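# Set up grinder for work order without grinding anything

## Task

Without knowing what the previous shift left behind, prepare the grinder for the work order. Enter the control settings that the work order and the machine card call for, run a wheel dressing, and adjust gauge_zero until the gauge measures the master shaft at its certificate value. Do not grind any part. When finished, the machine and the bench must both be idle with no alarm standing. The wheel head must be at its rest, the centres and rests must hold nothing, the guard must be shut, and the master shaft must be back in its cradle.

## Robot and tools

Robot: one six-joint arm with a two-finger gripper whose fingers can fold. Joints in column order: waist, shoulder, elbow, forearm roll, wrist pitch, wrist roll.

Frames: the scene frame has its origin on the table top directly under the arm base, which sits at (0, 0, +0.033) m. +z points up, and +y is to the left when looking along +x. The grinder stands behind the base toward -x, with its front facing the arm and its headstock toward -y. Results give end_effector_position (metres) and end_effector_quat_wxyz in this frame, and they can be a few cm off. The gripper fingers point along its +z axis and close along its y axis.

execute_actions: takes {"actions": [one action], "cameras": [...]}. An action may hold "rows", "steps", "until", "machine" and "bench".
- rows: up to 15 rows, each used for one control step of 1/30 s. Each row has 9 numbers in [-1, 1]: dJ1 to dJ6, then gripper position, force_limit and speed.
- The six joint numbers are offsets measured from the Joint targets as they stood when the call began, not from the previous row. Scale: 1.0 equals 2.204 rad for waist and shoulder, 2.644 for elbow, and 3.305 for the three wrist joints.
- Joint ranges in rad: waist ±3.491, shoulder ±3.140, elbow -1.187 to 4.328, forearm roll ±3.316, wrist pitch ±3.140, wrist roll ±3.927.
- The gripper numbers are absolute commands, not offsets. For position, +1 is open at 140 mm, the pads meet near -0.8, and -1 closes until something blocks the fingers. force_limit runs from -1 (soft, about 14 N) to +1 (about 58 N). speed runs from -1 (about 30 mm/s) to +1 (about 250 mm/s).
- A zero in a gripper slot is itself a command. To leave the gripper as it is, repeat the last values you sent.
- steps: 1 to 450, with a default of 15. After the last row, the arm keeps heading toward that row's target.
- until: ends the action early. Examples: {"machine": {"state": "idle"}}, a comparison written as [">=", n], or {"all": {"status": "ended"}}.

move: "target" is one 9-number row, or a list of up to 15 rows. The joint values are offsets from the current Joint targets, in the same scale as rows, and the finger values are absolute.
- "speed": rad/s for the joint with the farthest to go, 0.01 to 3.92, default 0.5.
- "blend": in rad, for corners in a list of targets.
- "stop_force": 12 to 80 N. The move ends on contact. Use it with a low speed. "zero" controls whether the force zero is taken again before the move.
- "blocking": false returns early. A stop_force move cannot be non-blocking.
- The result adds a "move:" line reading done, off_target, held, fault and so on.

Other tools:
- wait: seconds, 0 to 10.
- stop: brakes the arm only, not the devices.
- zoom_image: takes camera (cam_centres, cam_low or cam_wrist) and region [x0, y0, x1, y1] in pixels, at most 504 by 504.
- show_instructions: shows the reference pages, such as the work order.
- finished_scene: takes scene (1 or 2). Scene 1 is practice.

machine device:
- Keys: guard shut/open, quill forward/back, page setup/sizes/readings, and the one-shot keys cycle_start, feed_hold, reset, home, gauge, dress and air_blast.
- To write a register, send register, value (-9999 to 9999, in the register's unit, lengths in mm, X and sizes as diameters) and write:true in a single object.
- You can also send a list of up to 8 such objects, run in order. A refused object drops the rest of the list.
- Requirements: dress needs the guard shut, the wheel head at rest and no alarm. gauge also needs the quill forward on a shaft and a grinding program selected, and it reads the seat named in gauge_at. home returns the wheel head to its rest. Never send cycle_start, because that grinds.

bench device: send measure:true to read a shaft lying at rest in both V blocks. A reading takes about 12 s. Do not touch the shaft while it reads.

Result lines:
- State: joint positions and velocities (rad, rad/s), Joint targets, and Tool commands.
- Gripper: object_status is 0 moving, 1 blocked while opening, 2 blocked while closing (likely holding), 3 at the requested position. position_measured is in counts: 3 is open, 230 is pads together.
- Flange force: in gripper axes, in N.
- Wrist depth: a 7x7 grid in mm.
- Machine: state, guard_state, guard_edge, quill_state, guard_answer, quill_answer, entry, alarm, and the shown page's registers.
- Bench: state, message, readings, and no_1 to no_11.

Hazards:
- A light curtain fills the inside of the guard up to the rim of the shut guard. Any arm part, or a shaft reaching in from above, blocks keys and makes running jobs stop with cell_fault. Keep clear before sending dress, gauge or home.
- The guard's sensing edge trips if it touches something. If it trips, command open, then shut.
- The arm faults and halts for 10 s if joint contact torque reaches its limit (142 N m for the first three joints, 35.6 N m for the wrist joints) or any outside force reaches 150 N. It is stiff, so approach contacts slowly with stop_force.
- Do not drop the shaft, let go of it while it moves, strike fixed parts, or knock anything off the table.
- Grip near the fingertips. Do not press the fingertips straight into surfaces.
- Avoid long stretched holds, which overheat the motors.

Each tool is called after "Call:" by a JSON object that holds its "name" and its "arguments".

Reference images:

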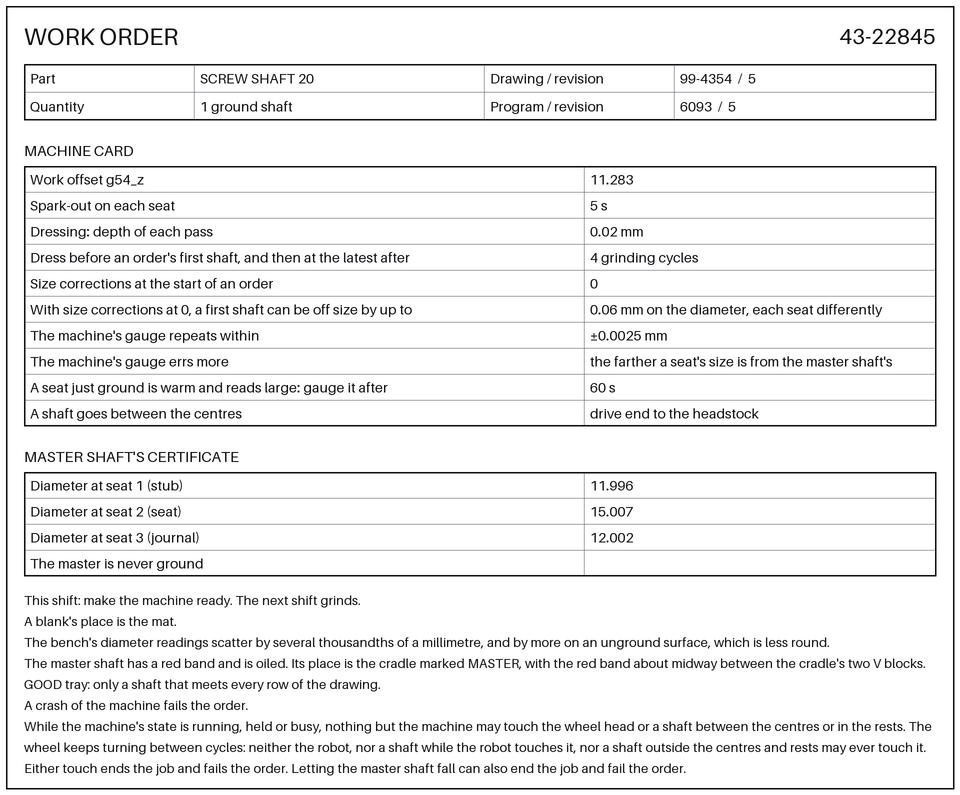

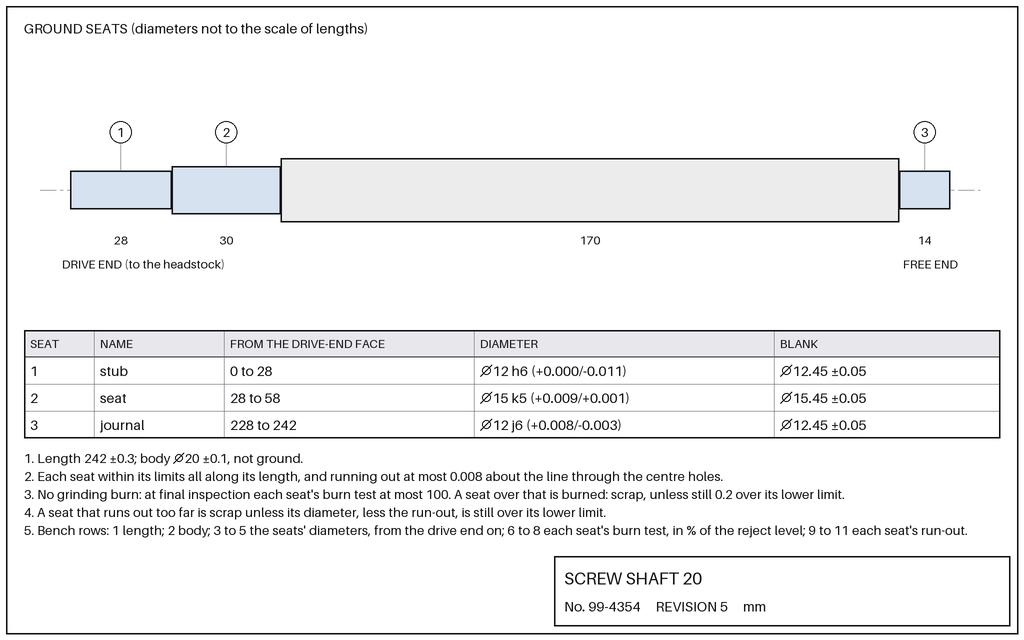

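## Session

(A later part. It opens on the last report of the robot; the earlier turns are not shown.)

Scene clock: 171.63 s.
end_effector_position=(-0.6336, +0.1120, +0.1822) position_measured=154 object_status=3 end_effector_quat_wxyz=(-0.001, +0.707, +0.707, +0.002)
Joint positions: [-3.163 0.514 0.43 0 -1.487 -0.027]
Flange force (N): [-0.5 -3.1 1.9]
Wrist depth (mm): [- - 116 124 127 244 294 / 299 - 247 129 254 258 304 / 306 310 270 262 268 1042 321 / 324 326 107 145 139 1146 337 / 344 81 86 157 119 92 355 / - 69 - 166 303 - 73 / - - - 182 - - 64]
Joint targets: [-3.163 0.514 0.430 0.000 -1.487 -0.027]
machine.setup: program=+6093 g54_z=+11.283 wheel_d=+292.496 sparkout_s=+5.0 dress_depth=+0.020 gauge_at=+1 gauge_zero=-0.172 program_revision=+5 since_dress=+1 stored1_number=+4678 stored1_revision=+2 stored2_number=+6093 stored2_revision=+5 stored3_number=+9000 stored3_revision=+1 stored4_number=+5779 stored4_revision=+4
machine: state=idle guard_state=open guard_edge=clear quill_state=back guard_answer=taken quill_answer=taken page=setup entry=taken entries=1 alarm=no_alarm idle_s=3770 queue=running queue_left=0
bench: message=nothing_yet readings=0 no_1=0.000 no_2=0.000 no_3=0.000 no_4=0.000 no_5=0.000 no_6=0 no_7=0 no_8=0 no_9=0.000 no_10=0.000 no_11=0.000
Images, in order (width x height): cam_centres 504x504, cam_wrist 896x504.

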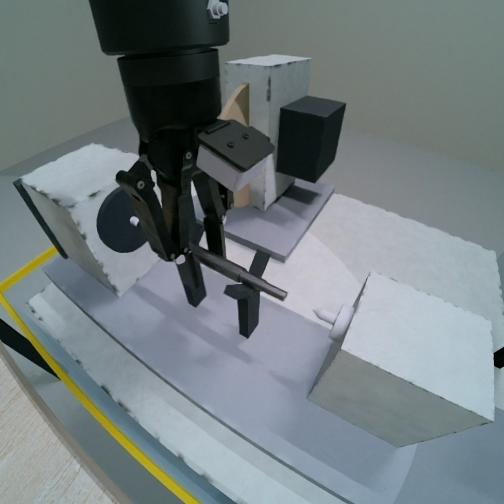

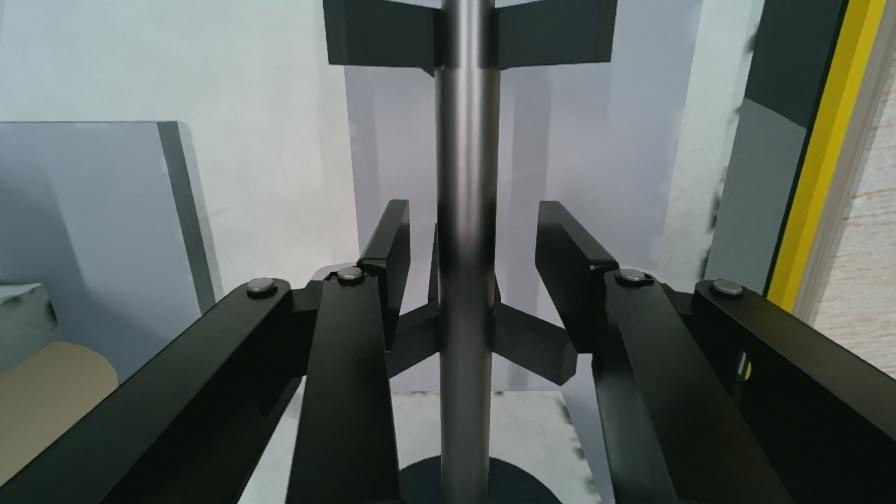

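Call:
{"name": "execute_actions", "arguments": {"actions": [{"rows":[[0,0,0,0,0,0,-1,0,-1]],"steps":90}], "cameras": ["cam_wrist","cam_centres"]}}

Scene clock: 177.10 s.
end_effector_position=(-0.6336, +0.1120, +0.1822) position_measured=255 object_status=3 end_effector_quat_wxyz=(-0.001, +0.707, +0.707, +0.002)
Joint positions: [-3.163 0.514 0.43 0 -1.487 -0.027]
Flange force (N): [-0.3 -3.0 7.0]
Wrist depth (mm): [- - 116 123 111 243 294 / 291 - 308 251 251 310 306 / 304 312 258 97 265 334 321 / 324 321 109 121 123 1120 335 / - 81 104 123 115 87 87 / - - 295 142 319 99 66 / - - - 226 268 - -]
Joint targets: [-3.163 0.514 0.430 0.000 -1.487 -0.027]
machine.setup: program=+6093 g54_z=+11.283 wheel_d=+292.496 sparkout_s=+5.0 dress_depth=+0.020 gauge_at=+1 gauge_zero=-0.172 program_revision=+5 since_dress=+1 stored1_number=+4678 stored1_revision=+2 stored2_number=+6093 stored2_revision=+5 stored3_number=+9000 stored3_revision=+1 stored4_number=+5779 stored4_revision=+4
machine: state=idle guard_state=open guard_edge=clear quill_state=back guard_answer=taken quill_answer=taken page=setup entry=taken entries=1 alarm=no_alarm idle_s=3775 queue=done queue_left=0
bench: message=nothing_yet readings=0 no_1=0.000 no_2=0.000 no_3=0.000 no_4=0.000 no_5=0.000 no_6=0 no_7=0 no_8=0 no_9=0.000 no_10=0.000 no_11=0.000
Images, in order (width x height): cam_centres 504x504, cam_wrist 896x504.

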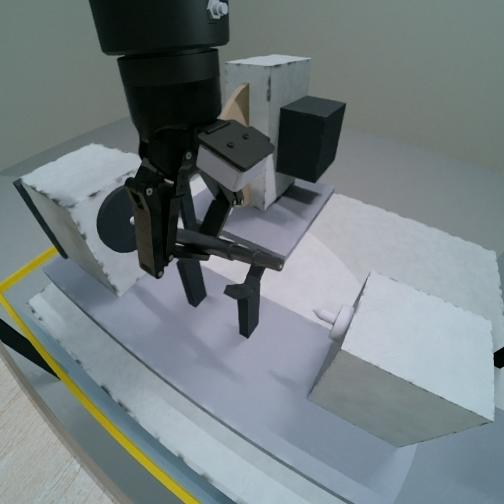

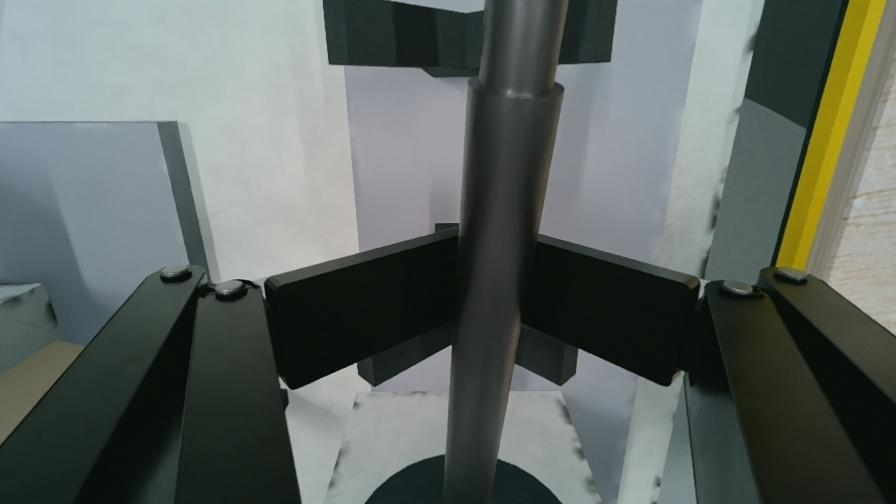

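Call:
{"name": "move", "arguments": {"target": [0, 0.00186, -0.01097, 0, 0.01002, 0, -1, 0, -1], "speed": 0.05, "cameras": ["cam_wrist","cam_centres"]}}

Call:
{"name": "zoom_image", "arguments": {"camera": "cam_centres", "region": [90, 140, 390, 360]}}

Scene clock: 192.67 s.
end_effector_position=(-0.6336, +0.1120, +0.1672) position_measured=255 object_status=3 end_effector_quat_wxyz=(-0.001, +0.707, +0.707, +0.002)
Joint positions: [-3.163 0.518 0.401 0 -1.454 -0.027]
Flange force (N): [4.9 -3.0 6.7]
Wrist depth (mm): [283 - 101 111 232 230 929 / 282 298 239 234 240 245 295 / 289 294 260 248 250 262 306 / 308 305 107 121 262 329 322 / - 81 104 123 117 87 87 / - - 137 140 290 99 66 / - - 257 226 268 - -]
Joint targets: [-3.163 0.518 0.401 0.000 -1.454 -0.027]
machine.setup: program=+6093 g54_z=+11.283 wheel_d=+292.496 sparkout_s=+5.0 dress_depth=+0.020 gauge_at=+1 gauge_zero=-0.172 program_revision=+5 since_dress=+1 stored1_number=+4678 stored1_revision=+2 stored2_number=+6093 stored2_revision=+5 stored3_number=+9000 stored3_revision=+1 stored4_number=+5779 stored4_revision=+4
machine: state=idle guard_state=open guard_edge=clear quill_state=back guard_answer=taken quill_answer=taken page=setup entry=taken entries=1 alarm=no_alarm idle_s=3791 queue=done queue_left=0
bench: message=nothing_yet readings=0 no_1=0.000 no_2=0.000 no_3=0.000 no_4=0.000 no_5=0.000 no_6=0 no_7=0 no_8=0 no_9=0.000 no_10=0.000 no_11=0.000
move: done
Images, in order (width x height): cam_centres 504x504, cam_wrist 896x504.

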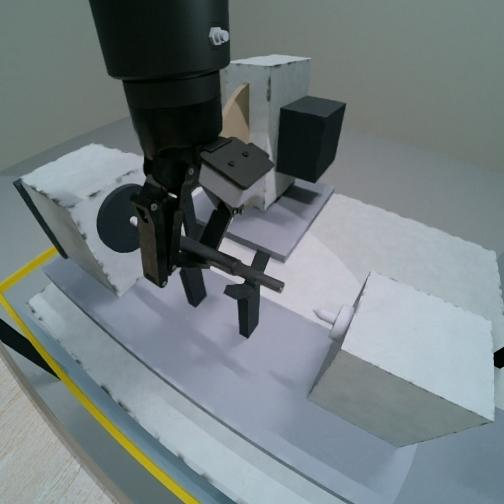

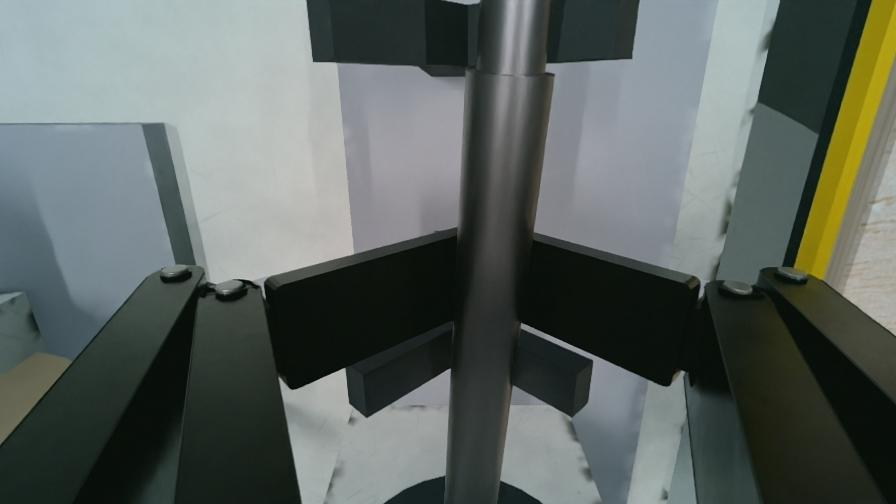

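Scaled by 1.680 from the camera's 504x504 image, which has a finer 720x720 frame.

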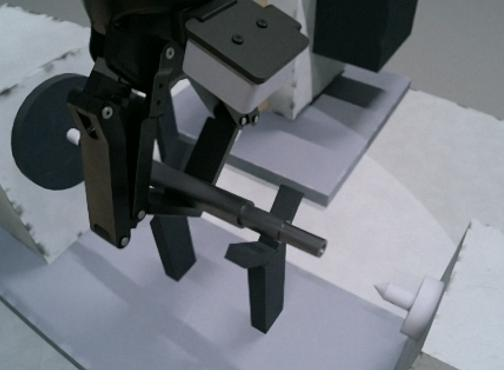

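Call:
{"name": "move", "arguments": {"target": [0, 0.0019, -0.00832, 0, 0.00793, 0, -1, 0, -1], "speed": 0.05, "cameras": ["cam_wrist","cam_centres"]}}

Call:
{"name": "zoom_image", "arguments": {"camera": "cam_centres", "region": [90, 140, 390, 360]}}

Scene clock: 197.57 s.
end_effector_position=(-0.6337, +0.1121, +0.1552) position_measured=255 object_status=3 end_effector_quat_wxyz=(-0.001, +0.707, +0.707, +0.002)
Joint positions: [-3.163 0.522 0.379 0 -1.428 -0.027]
Flange force (N): [-0.7 -6.5 4.5]
Wrist depth (mm): [270 - 92 96 96 217 929 / 283 - 230 224 228 230 974 / 277 303 249 102 241 243 376 / 294 309 108 117 129 259 308 / - 81 103 123 116 87 87 / - - 124 132 130 99 66 / - - 257 141 258 - -]
Joint targets: [-3.163 0.522 0.379 0.000 -1.428 -0.027]
machine.setup: program=+6093 g54_z=+11.283 wheel_d=+292.496 sparkout_s=+5.0 dress_depth=+0.020 gauge_at=+1 gauge_zero=-0.172 program_revision=+5 since_dress=+1 stored1_number=+4678 stored1_revision=+2 stored2_number=+6093 stored2_revision=+5 stored3_number=+9000 stored3_revision=+1 stored4_number=+5779 stored4_revision=+4
machine: state=idle guard_state=open guard_edge=clear quill_state=back guard_answer=taken quill_answer=taken page=setup entry=taken entries=1 alarm=no_alarm idle_s=3796 queue=done queue_left=0
bench: message=nothing_yet readings=0 no_1=0.000 no_2=0.000 no_3=0.000 no_4=0.000 no_5=0.000 no_6=0 no_7=0 no_8=0 no_9=0.000 no_10=0.000 no_11=0.000
move: done
Images, in order (width x height): cam_centres 504x504, cam_wrist 896x504.

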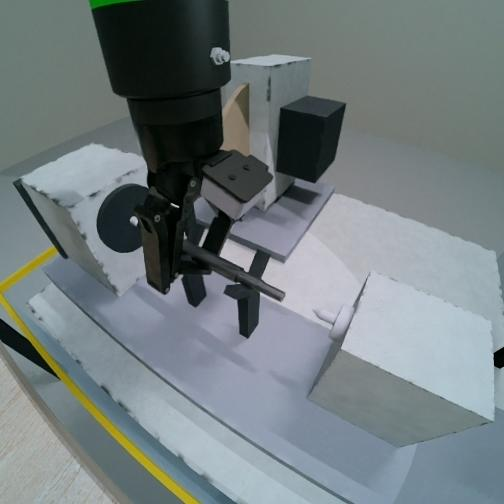

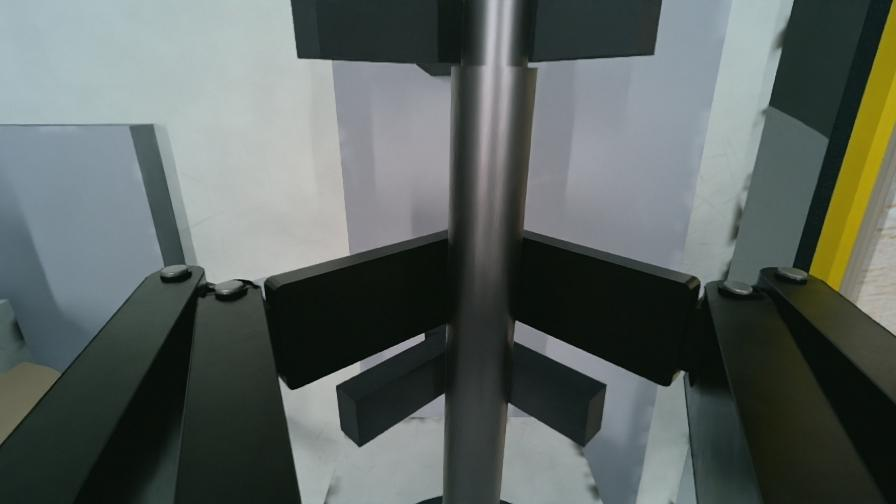

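Scaled by 1.680 from the camera's 504x504 image, which has a finer 720x720 frame.

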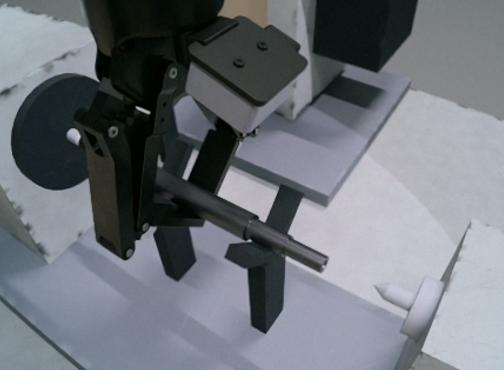

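Call:
{"name": "move", "arguments": {"target": [0, 0.00177, -0.00673, 0, 0.00654, 0, -1, 0, -1], "speed": 0.04, "cameras": ["cam_wrist","cam_centres"]}}

Call:
{"name": "zoom_image", "arguments": {"camera": "cam_centres", "region": [90, 140, 390, 360]}}

Scene clock: 201.97 s.
end_effector_position=(-0.6336, +0.1121, +0.1452) position_measured=255 object_status=3 end_effector_quat_wxyz=(-0.001, +0.707, +0.707, +0.002)
Joint positions: [-3.163 0.526 0.362 0 -1.406 -0.027]
Flange force (N): [-0.7 -2.3 2.7]
Wrist depth (mm): [263 267 86 90 95 209 936 / 276 279 221 92 219 219 962 / 267 291 235 97 231 229 379 / 285 290 109 105 129 243 301 / - 86 104 112 117 87 254 / - - 116 124 124 - 71 / - - 241 131 240 - 63]
Joint targets: [-3.163 0.526 0.362 0.000 -1.406 -0.027]
machine.setup: program=+6093 g54_z=+11.283 wheel_d=+292.496 sparkout_s=+5.0 dress_depth=+0.020 gauge_at=+1 gauge_zero=-0.172 program_revision=+5 since_dress=+1 stored1_number=+4678 stored1_revision=+2 stored2_number=+6093 stored2_revision=+5 stored3_number=+9000 stored3_revision=+1 stored4_number=+5779 stored4_revision=+4
machine: state=idle guard_state=open guard_edge=clear quill_state=back guard_answer=taken quill_answer=taken page=setup entry=taken entries=1 alarm=no_alarm idle_s=3800 queue=done queue_left=0
bench: message=nothing_yet readings=0 no_1=0.000 no_2=0.000 no_3=0.000 no_4=0.000 no_5=0.000 no_6=0 no_7=0 no_8=0 no_9=0.000 no_10=0.000 no_11=0.000
move: done
Images, in order (width x height): cam_centres 504x504, cam_wrist 896x504.

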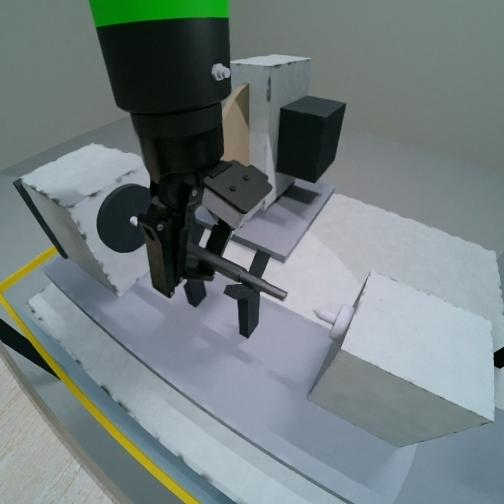

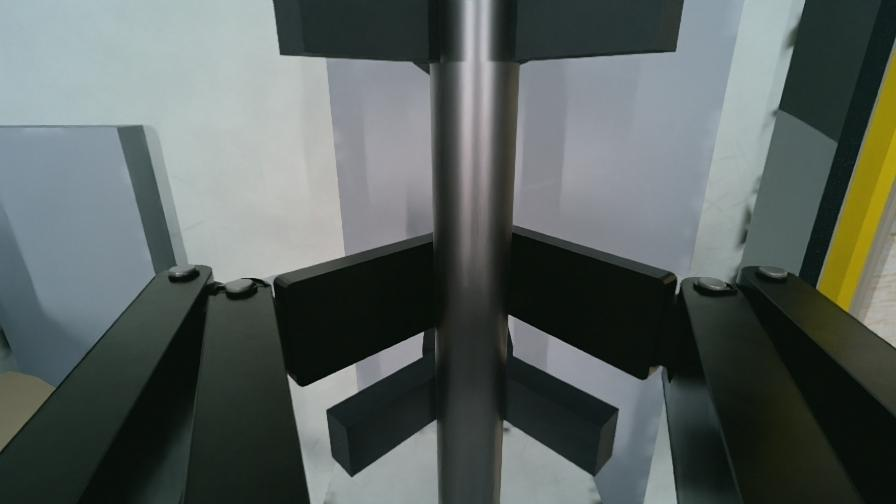

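Scaled by 1.680 from the camera's 504x504 image, which has a finer 720x720 frame.

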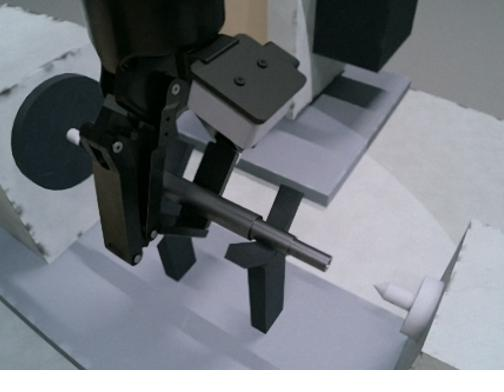

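Call:
{"name": "execute_actions", "arguments": {"actions": [{"rows":[[0,0,0,0,0,0,-0.2,-1,-1]],"steps":75}], "cameras": ["cam_wrist","cam_centres"]}}

Call:
{"name": "zoom_image", "arguments": {"camera": "cam_centres", "region": [90, 140, 390, 360]}}

Scene clock: 207.73 s.
end_effector_position=(-0.6336, +0.1121, +0.1452) position_measured=154 object_status=3 end_effector_quat_wxyz=(-0.001, +0.707, +0.707, +0.002)
Joint positions: [-3.163 0.526 0.362 0 -1.406 -0.027]
Flange force (N): [-0.3 -2.9 2.3]
Wrist depth (mm): [263 - 86 90 89 207 925 / 270 278 224 92 218 219 360 / 268 285 233 97 230 230 379 / 283 288 100 105 167 248 304 / 301 81 86 109 119 92 310 / - 69 - 124 123 - 73 / - - - 128 126 - 64]
Joint targets: [-3.163 0.526 0.362 0.000 -1.406 -0.027]
machine.setup: program=+6093 g54_z=+11.283 wheel_d=+292.496 sparkout_s=+5.0 dress_depth=+0.020 gauge_at=+1 gauge_zero=-0.172 program_revision=+5 since_dress=+1 stored1_number=+4678 stored1_revision=+2 stored2_number=+6093 stored2_revision=+5 stored3_number=+9000 stored3_revision=+1 stored4_number=+5779 stored4_revision=+4
machine: state=idle guard_state=open guard_edge=clear quill_state=back guard_answer=taken quill_answer=taken page=setup entry=taken entries=1 alarm=no_alarm idle_s=3806 queue=done queue_left=0
bench: message=nothing_yet readings=0 no_1=0.000 no_2=0.000 no_3=0.000 no_4=0.000 no_5=0.000 no_6=0 no_7=0 no_8=0 no_9=0.000 no_10=0.000 no_11=0.000
Images, in order (width x height): cam_centres 504x504, cam_wrist 896x504.

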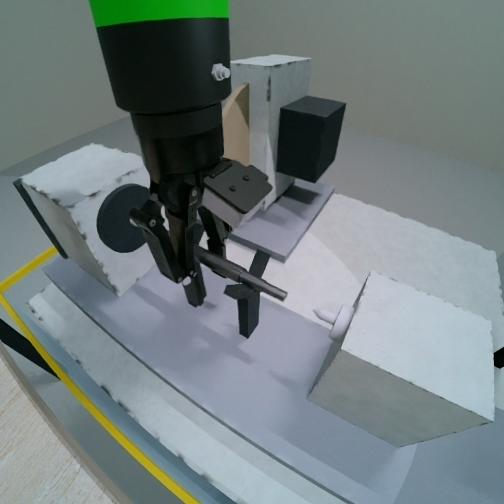

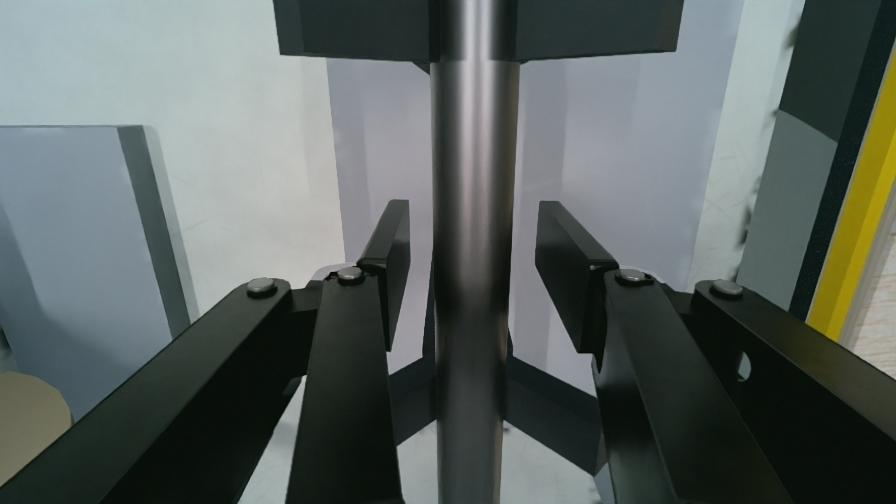

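Scaled by 1.680 from the camera's 504x504 image, which has a finer 720x720 frame.

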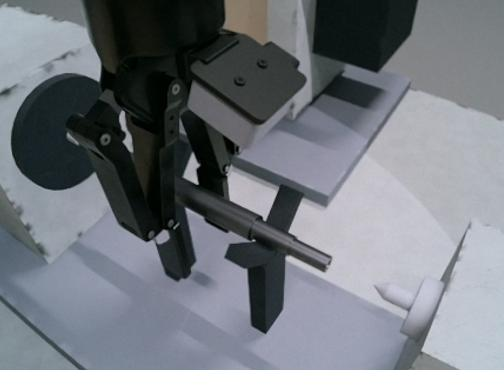

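Call:
{"name": "move", "arguments": {"target": [0, -0.00497, 0.03461, 0, -0.0310, 0, -0.2, -1, -1], "speed": 0.1, "cameras": ["cam_wrist"]}}

Call:
{"name": "execute_actions", "arguments": {"actions": [{"rows":[[0,0,0,0,0,0,-1,0,-1]],"steps":90}], "cameras": ["cam_wrist","cam_centres"]}}

Scene clock: 214.63 s.
end_effector_position=(-0.6347, +0.1119, +0.1912) position_measured=154 object_status=3 end_effector_quat_wxyz=(-0.001, +0.707, +0.707, +0.002)
Joint positions: [-3.163 0.515 0.453 0 -1.509 -0.027]
Flange force (N): [0.0 -3.2 1.7]
Wrist depth (mm): [- - - 132 251 300 309 / 307 - 261 259 262 312 310 / 314 328 340 152 278 1070 326 / 334 338 351 154 139 1114 348 / 356 81 86 164 139 92 365 / - 69 - 181 303 - 73 / - - - 226 - - 64]
Joint targets: [-3.163 0.515 0.453 0.000 -1.509 -0.027]
machine.setup: program=+6093 g54_z=+11.283 wheel_d=+292.496 sparkout_s=+5.0 dress_depth=+0.020 gauge_at=+1 gauge_zero=-0.172 program_revision=+5 since_dress=+1 stored1_number=+4678 stored1_revision=+2 stored2_number=+6093 stored2_revision=+5 stored3_number=+9000 stored3_revision=+1 stored4_number=+5779 stored4_revision=+4
machine: state=idle guard_state=open guard_edge=clear quill_state=back guard_answer=taken quill_answer=taken page=setup entry=taken entries=1 alarm=no_alarm idle_s=3812 queue=done queue_left=0
bench: message=nothing_yet readings=0 no_1=0.000 no_2=0.000 no_3=0.000 no_4=0.000 no_5=0.000 no_6=0 no_7=0 no_8=0 no_9=0.000 no_10=0.000 no_11=0.000
move: done
Images, in order (width x height): cam_wrist 896x504.

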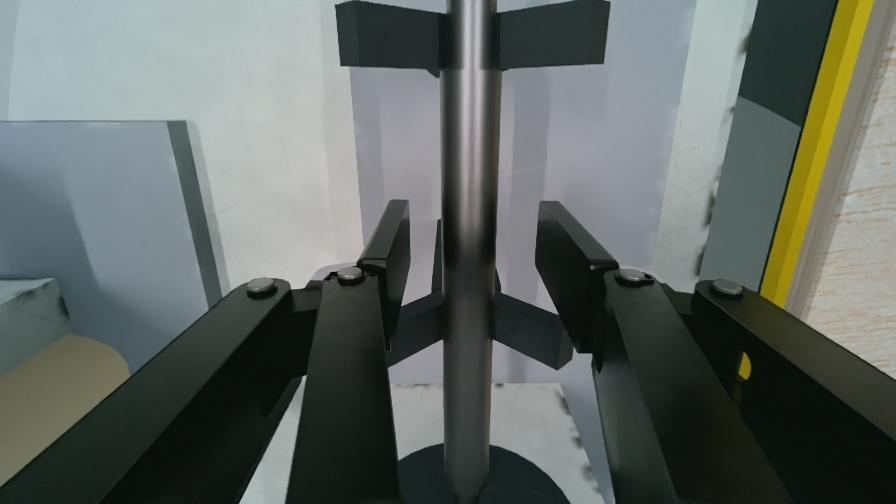

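Scene clock: 217.83 s.
end_effector_position=(-0.6347, +0.1119, +0.1912) position_measured=203 object_status=2 end_effector_quat_wxyz=(-0.001, +0.707, +0.707, +0.002)
Joint positions: [-3.163 0.515 0.453 0 -1.509 -0.027]
Flange force (N): [2.8 -27.0 -15.8]
Wrist depth (mm): [308 309 - 132 131 250 308 / 303 317 317 257 262 270 308 / 315 321 - 149 277 338 327 / 333 342 - 148 288 1120 346 / 358 351 86 115 87 83 369 / - - 74 69 - 75 389 / - - - - - - -]
Joint targets: [-3.163 0.515 0.453 0.000 -1.509 -0.027]
machine.setup: program=+6093 g54_z=+11.283 wheel_d=+292.496 sparkout_s=+5.0 dress_depth=+0.020 gauge_at=+1 gauge_zero=-0.172 program_revision=+5 since_dress=+1 stored1_number=+4678 stored1_revision=+2 stored2_number=+6093 stored2_revision=+5 stored3_number=+9000 stored3_revision=+1 stored4_number=+5779 stored4_revision=+4
machine: state=idle guard_state=open guard_edge=clear quill_state=back guard_answer=taken quill_answer=taken page=setup entry=taken entries=1 alarm=no_alarm idle_s=3816 queue=done queue_left=0
bench: message=nothing_yet readings=0 no_1=0.000 no_2=0.000 no_3=0.000 no_4=0.000 no_5=0.000 no_6=0 no_7=0 no_8=0 no_9=0.000 no_10=0.000 no_11=0.000
Images, in order (width x height): cam_centres 504x504, cam_wrist 896x504.

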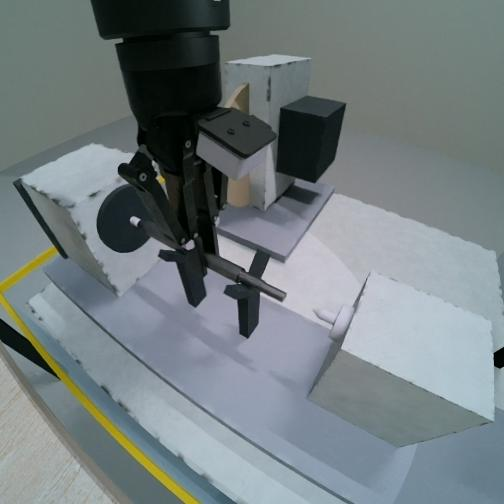

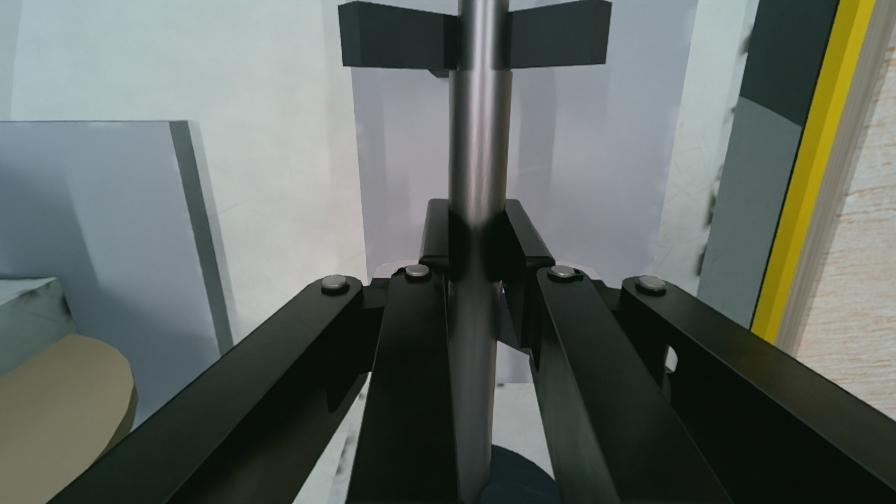

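Call:
{"name": "move", "arguments": {"target": [-0.0001, 0.00338, 0.00785, 0, -0.00403, 0, -1, 0, -1], "speed": 0.03, "cameras": ["cam_wrist","cam_centres"]}}

Call:
{"name": "zoom_image", "arguments": {"camera": "cam_centres", "region": [90, 140, 390, 360]}}

Scene clock: 231.80 s.
end_effector_position=(-0.6377, +0.1120, +0.1954) position_measured=203 object_status=2 end_effector_quat_wxyz=(-0.001, +0.707, +0.707, +0.002)
Joint positions: [-3.163 0.523 0.474 0 -1.522 -0.027]
Flange force (N): [1.9 4.3 8.0]
Wrist depth (mm): [- - - 132 139 255 312 / 307 - 323 140 267 323 317 / 319 326 - 150 282 1094 331 / 338 345 - 148 292 1163 351 / 346 353 87 115 87 87 374 / - - 74 69 - 75 394 / - - - - - - -]
Joint targets: [-3.163 0.523 0.474 0.000 -1.522 -0.027]
machine.setup: program=+6093 g54_z=+11.283 wheel_d=+292.496 sparkout_s=+5.0 dress_depth=+0.020 gauge_at=+1 gauge_zero=-0.172 program_revision=+5 since_dress=+1 stored1_number=+4678 stored1_revision=+2 stored2_number=+6093 stored2_revision=+5 stored3_number=+9000 stored3_revision=+1 stored4_number=+5779 stored4_revision=+4
machine: state=idle guard_state=open guard_edge=clear quill_state=back guard_answer=taken quill_answer=taken page=setup entry=taken entries=1 alarm=no_alarm idle_s=3829 queue=done queue_left=0
bench: message=nothing_yet readings=0 no_1=0.000 no_2=0.000 no_3=0.000 no_4=0.000 no_5=0.000 no_6=0 no_7=0 no_8=0 no_9=0.000 no_10=0.000 no_11=0.000
move: done
Images, in order (width x height): cam_centres 504x504, cam_wrist 896x504.

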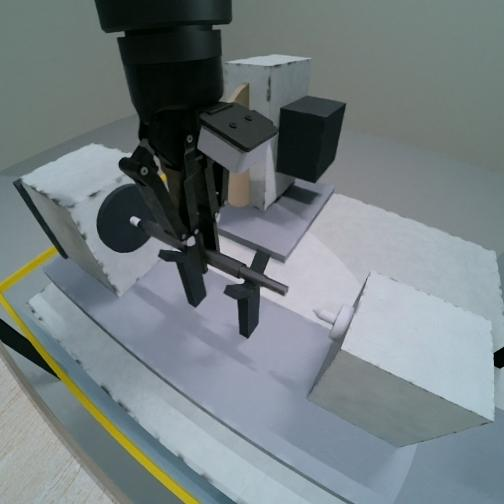

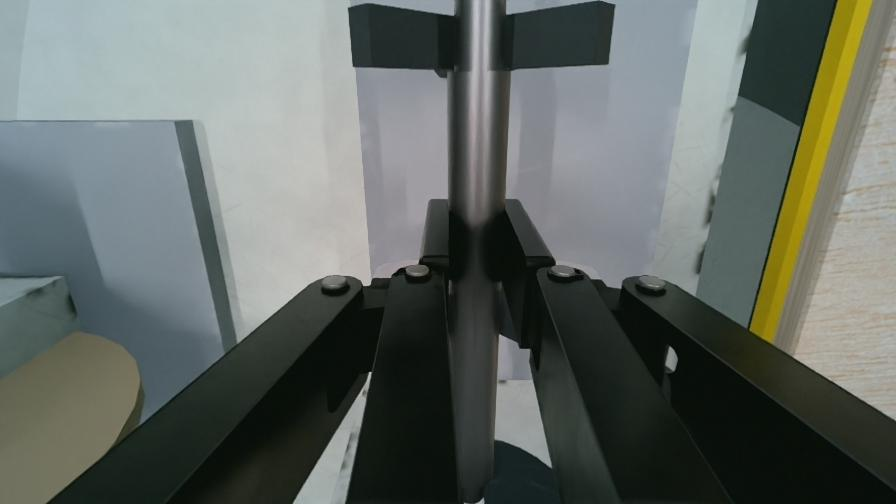

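Scaled by 1.680 from the camera's 504x504 image, which has a finer 720x720 frame.

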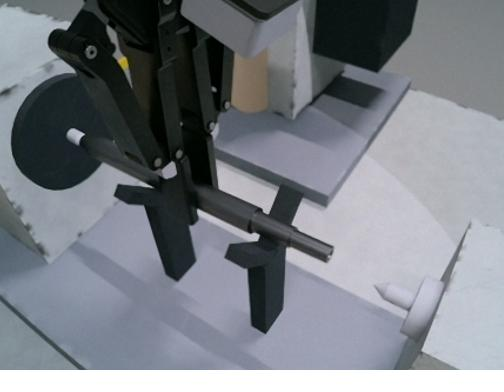

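Call:
{"name": "move", "arguments": {"target": [-0.00857, 0.0022, 0.00879, 0, -0.00557, 0.00571, -1, 0, -1], "speed": 0.03, "stop_force": 30, "cameras": ["cam_wrist","cam_centres"]}}

Call:
{"name": "zoom_image", "arguments": {"camera": "cam_centres", "region": [90, 140, 390, 360]}}

Scene clock: 239.97 s.
end_effector_position=(-0.6375, +0.1239, +0.2023) position_measured=203 object_status=2 end_effector_quat_wxyz=(-0.001, +0.707, +0.707, +0.002)
Joint positions: [-3.182 0.528 0.497 0 -1.541 -0.009]
Flange force (N): [0.2 -3.6 7.0]
Wrist depth (mm): [- - 267 132 259 262 311 / 334 332 341 137 273 329 323 / 325 329 - 153 288 1079 339 / 346 349 - 148 298 374 360 / 350 363 86 115 87 83 380 / - - 74 69 - 75 402 / - - - - - - -]
Joint targets: [-3.182 0.528 0.497 0.000 -1.541 -0.009]
machine.setup: program=+6093 g54_z=+11.283 wheel_d=+292.496 sparkout_s=+5.0 dress_depth=+0.020 gauge_at=+1 gauge_zero=-0.172 program_revision=+5 since_dress=+1 stored1_number=+4678 stored1_revision=+2 stored2_number=+6093 stored2_revision=+5 stored3_number=+9000 stored3_revision=+1 stored4_number=+5779 stored4_revision=+4
machine: state=idle guard_state=open guard_edge=clear quill_state=back guard_answer=taken quill_answer=taken page=setup entry=taken entries=1 alarm=no_alarm idle_s=3838 queue=done queue_left=0
bench: message=nothing_yet readings=0 no_1=0.000 no_2=0.000 no_3=0.000 no_4=0.000 no_5=0.000 no_6=0 no_7=0 no_8=0 no_9=0.000 no_10=0.000 no_11=0.000
move: done
Images, in order (width x height): cam_centres 504x504, cam_wrist 896x504.

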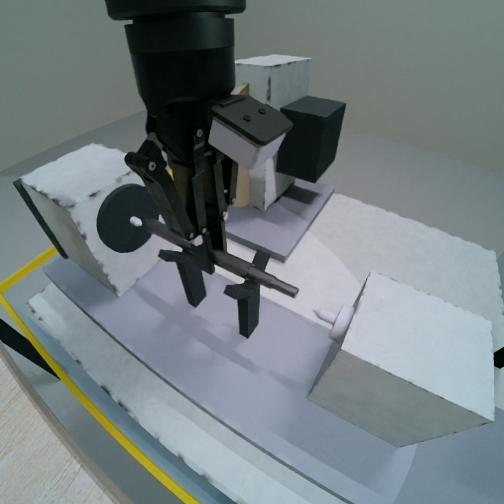

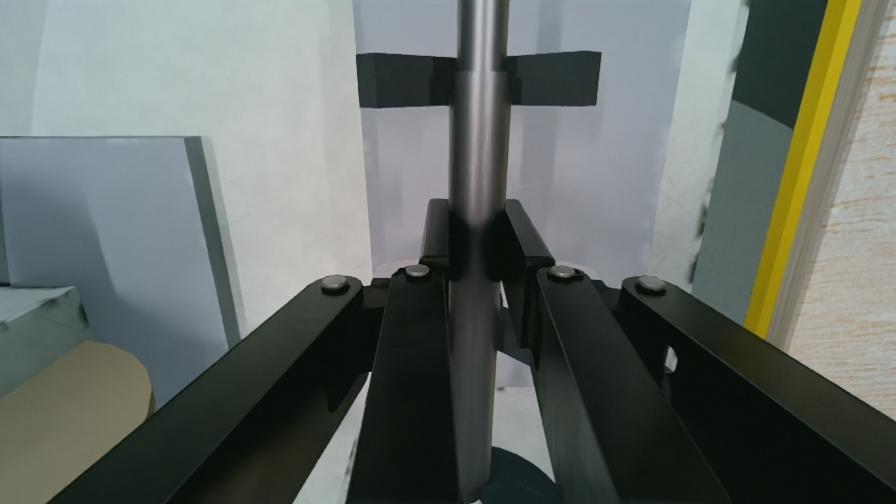

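Scaled by 1.680 from the camera's 504x504 image, which has a finer 720x720 frame.

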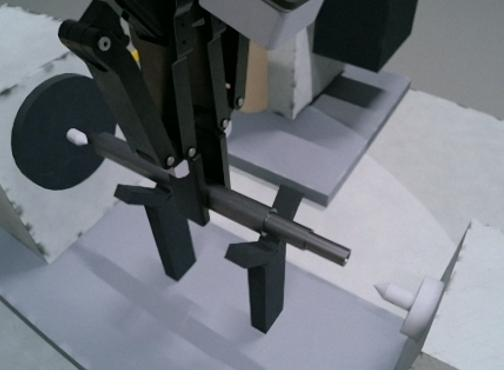

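Call:
{"name": "move", "arguments": {"target": [[0,0.00175,0.04344,0,-0.03358,0,-1,0,-1],[0.0029,-0.01983,0.2032,0,-0.1758,-0.0019,-1,0,-1],[0.6267,-0.1954,-0.0360,0,-0.1015,0.06,-1,0,-1]], "speed": [0.1,0.3,0.5], "blend": [0.05,0.1,0], "cameras": ["cam_wrist","cam_centres"]}}

Scene clock: 266.27 s.
end_effector_position=(-0.2095, -0.4203, +0.3971) position_measured=203 object_status=2 end_effector_quat_wxyz=(+0.001, -0.004, +1.000, +0.002)
Joint positions: [-1.801 0.097 0.402 0 -1.876 0.19]
Flange force (N): [-0.6 -1.4 6.5]
Wrist depth (mm): [1114 1141 478 131 479 478 480 / 1223 1216 507 136 506 507 507 / 1309 1302 534 144 537 534 531 / 1354 1393 561 147 552 531 499 / 1470 1461 87 115 87 87 445 / 1597 - 74 69 - 75 385 / - - - - - - -]
Joint targets: [-1.801 0.097 0.402 0.000 -1.876 0.190]
machine.setup: program=+6093 g54_z=+11.283 wheel_d=+292.496 sparkout_s=+5.0 dress_depth=+0.020 gauge_at=+1 gauge_zero=-0.172 program_revision=+5 since_dress=+1 stored1_number=+4678 stored1_revision=+2 stored2_number=+6093 stored2_revision=+5 stored3_number=+9000 stored3_revision=+1 stored4_number=+5779 stored4_revision=+4
machine: state=idle guard_state=open guard_edge=clear quill_state=back guard_answer=taken quill_answer=taken page=setup entry=taken entries=1 alarm=no_alarm idle_s=3864 queue=done queue_left=0
bench: message=nothing_yet readings=0 no_1=0.000 no_2=0.000 no_3=0.000 no_4=0.000 no_5=0.000 no_6=0 no_7=0 no_8=0 no_9=0.000 no_10=0.000 no_11=0.000
move: done
Images, in order (width x height): cam_centres 504x504, cam_wrist 896x504.

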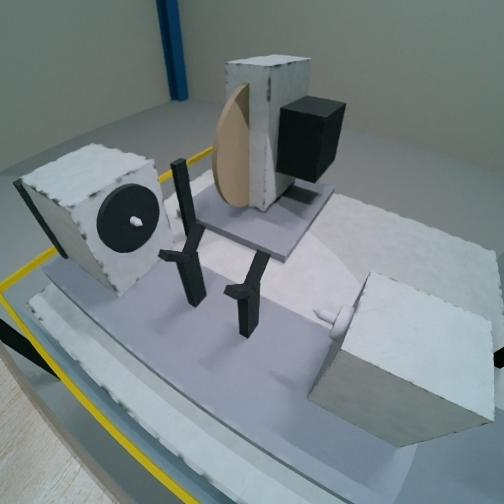

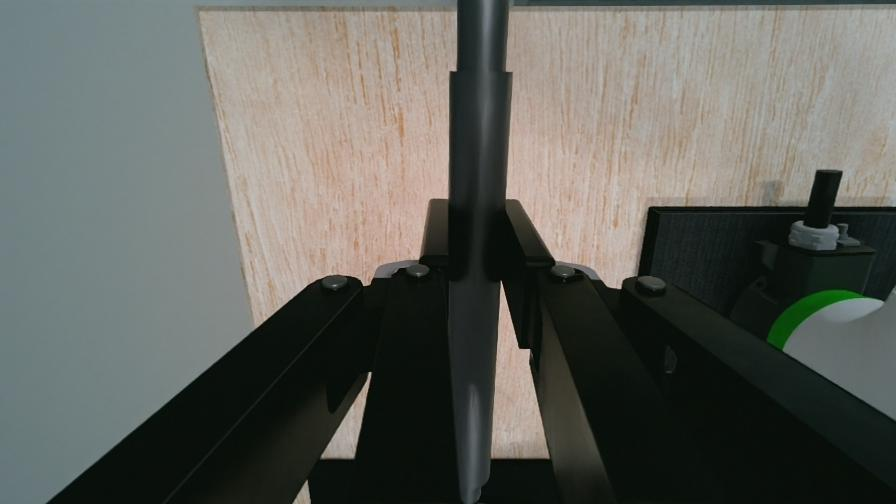

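Call:
{"name": "move", "arguments": {"target": [0.6172,0.1928,-0.0234,0,0.1473,0.0611,-1,0,-1], "speed": 0.5, "cameras": ["cam_wrist","cam_low"]}}

Call:
{"name": "execute_actions", "arguments": {"actions": [{"machine":[{"guard":"shut"},{"dress":true},{"air_blast":true}],"steps":2}], "cameras": []}}

Scene clock: 277.13 s.
end_effector_position=(+0.5298, -0.3602, +0.1390) position_measured=203 object_status=2 end_effector_quat_wxyz=(-0.002, +0.707, -0.707, -0.001)
Joint positions: [-0.441 0.522 0.34 0 -1.389 0.392]
Flange force (N): [-0.7 -3.4 7.3]
Wrist depth (mm): [248 247 246 130 220 238 221 / 262 261 259 131 234 - 236 / 278 276 287 143 249 258 267 / 294 293 291 148 124 266 300 / 314 309 87 115 87 82 305 / 332 - 74 69 - 75 326 / - - - - - - -]
Joint targets: [-0.440 0.522 0.340 0.000 -1.389 0.392]
machine.setup: program=+6093 g54_z=+11.283 wheel_d=+292.496 sparkout_s=+5.0 dress_depth=+0.020 gauge_at=+1 gauge_zero=-0.172 program_revision=+5 since_dress=+1 stored1_number=+4678 stored1_revision=+2 stored2_number=+6093 stored2_revision=+5 stored3_number=+9000 stored3_revision=+1 stored4_number=+5779 stored4_revision=+4
machine: state=idle guard_state=open guard_edge=clear quill_state=back guard_answer=taken quill_answer=taken page=setup entry=taken entries=1 alarm=no_alarm idle_s=3874 queue=done queue_left=0
bench: message=nothing_yet readings=0 no_1=0.000 no_2=0.000 no_3=0.000 no_4=0.000 no_5=0.000 no_6=0 no_7=0 no_8=0 no_9=0.000 no_10=0.000 no_11=0.000
move: done
Images, in order (width x height): cam_low 504x504, cam_wrist 896x504.

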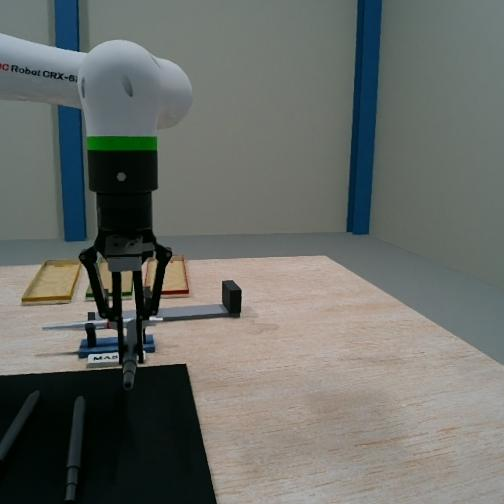

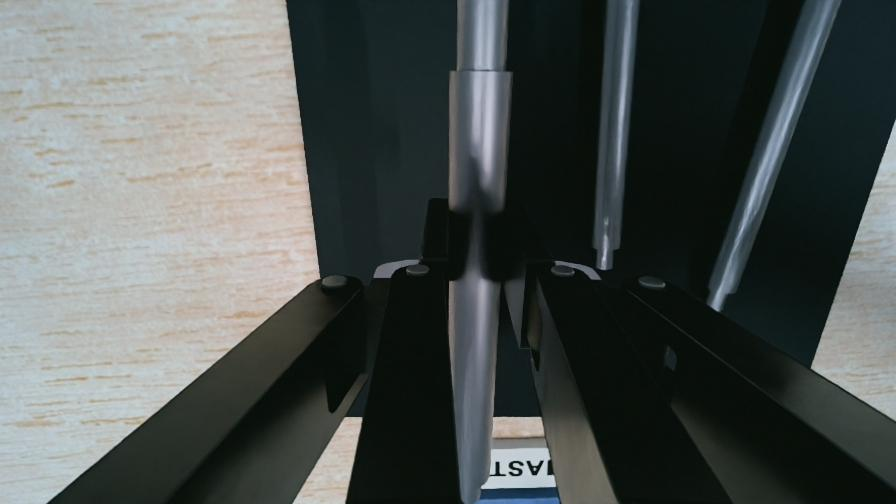

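Scene clock: 277.40 s.
end_effector_position=(+0.5298, -0.3601, +0.1389) position_measured=203 object_status=2 end_effector_quat_wxyz=(-0.002, +0.707, -0.707, -0.001)
Joint positions: [-0.44 0.522 0.34 0 -1.389 0.392]
Flange force (N): [1.0 -2.8 7.5]
Wrist depth (mm): [248 248 244 233 226 - 223 / 261 261 273 245 234 - 234 / 277 275 273 153 240 247 270 / 294 293 288 147 124 266 283 / 314 310 86 115 87 82 304 / 332 - 74 69 - 75 327 / - - - - - - -]
Joint targets: [-0.440 0.522 0.340 0.000 -1.389 0.392]
Tool commands: gripper/position=-1.0 gripper/force_limit=+0.0 gripper/speed=-1.0
machine.setup: program=+6093 g54_z=+11.283 wheel_d=+292.496 sparkout_s=+5.0 dress_depth=+0.020 gauge_at=+1 gauge_zero=-0.172 program_revision=+5 since_dress=+1 stored1_number=+4678 stored1_revision=+2 stored2_number=+6093 stored2_revision=+5 stored3_number=+9000 stored3_revision=+1 stored4_number=+5779 stored4_revision=+4
machine: state=idle guard_state=between guard_edge=clear quill_state=back guard_answer=taken quill_answer=taken page=setup entry=taken entries=1 alarm=no_alarm idle_s=3875 queue=running queue_left=2
bench: message=nothing_yet readings=0 no_1=0.000 no_2=0.000 no_3=0.000 no_4=0.000 no_5=0.000 no_6=0 no_7=0 no_8=0 no_9=0.000 no_10=0.000 no_11=0.000
No camera images: "cameras" was empty.


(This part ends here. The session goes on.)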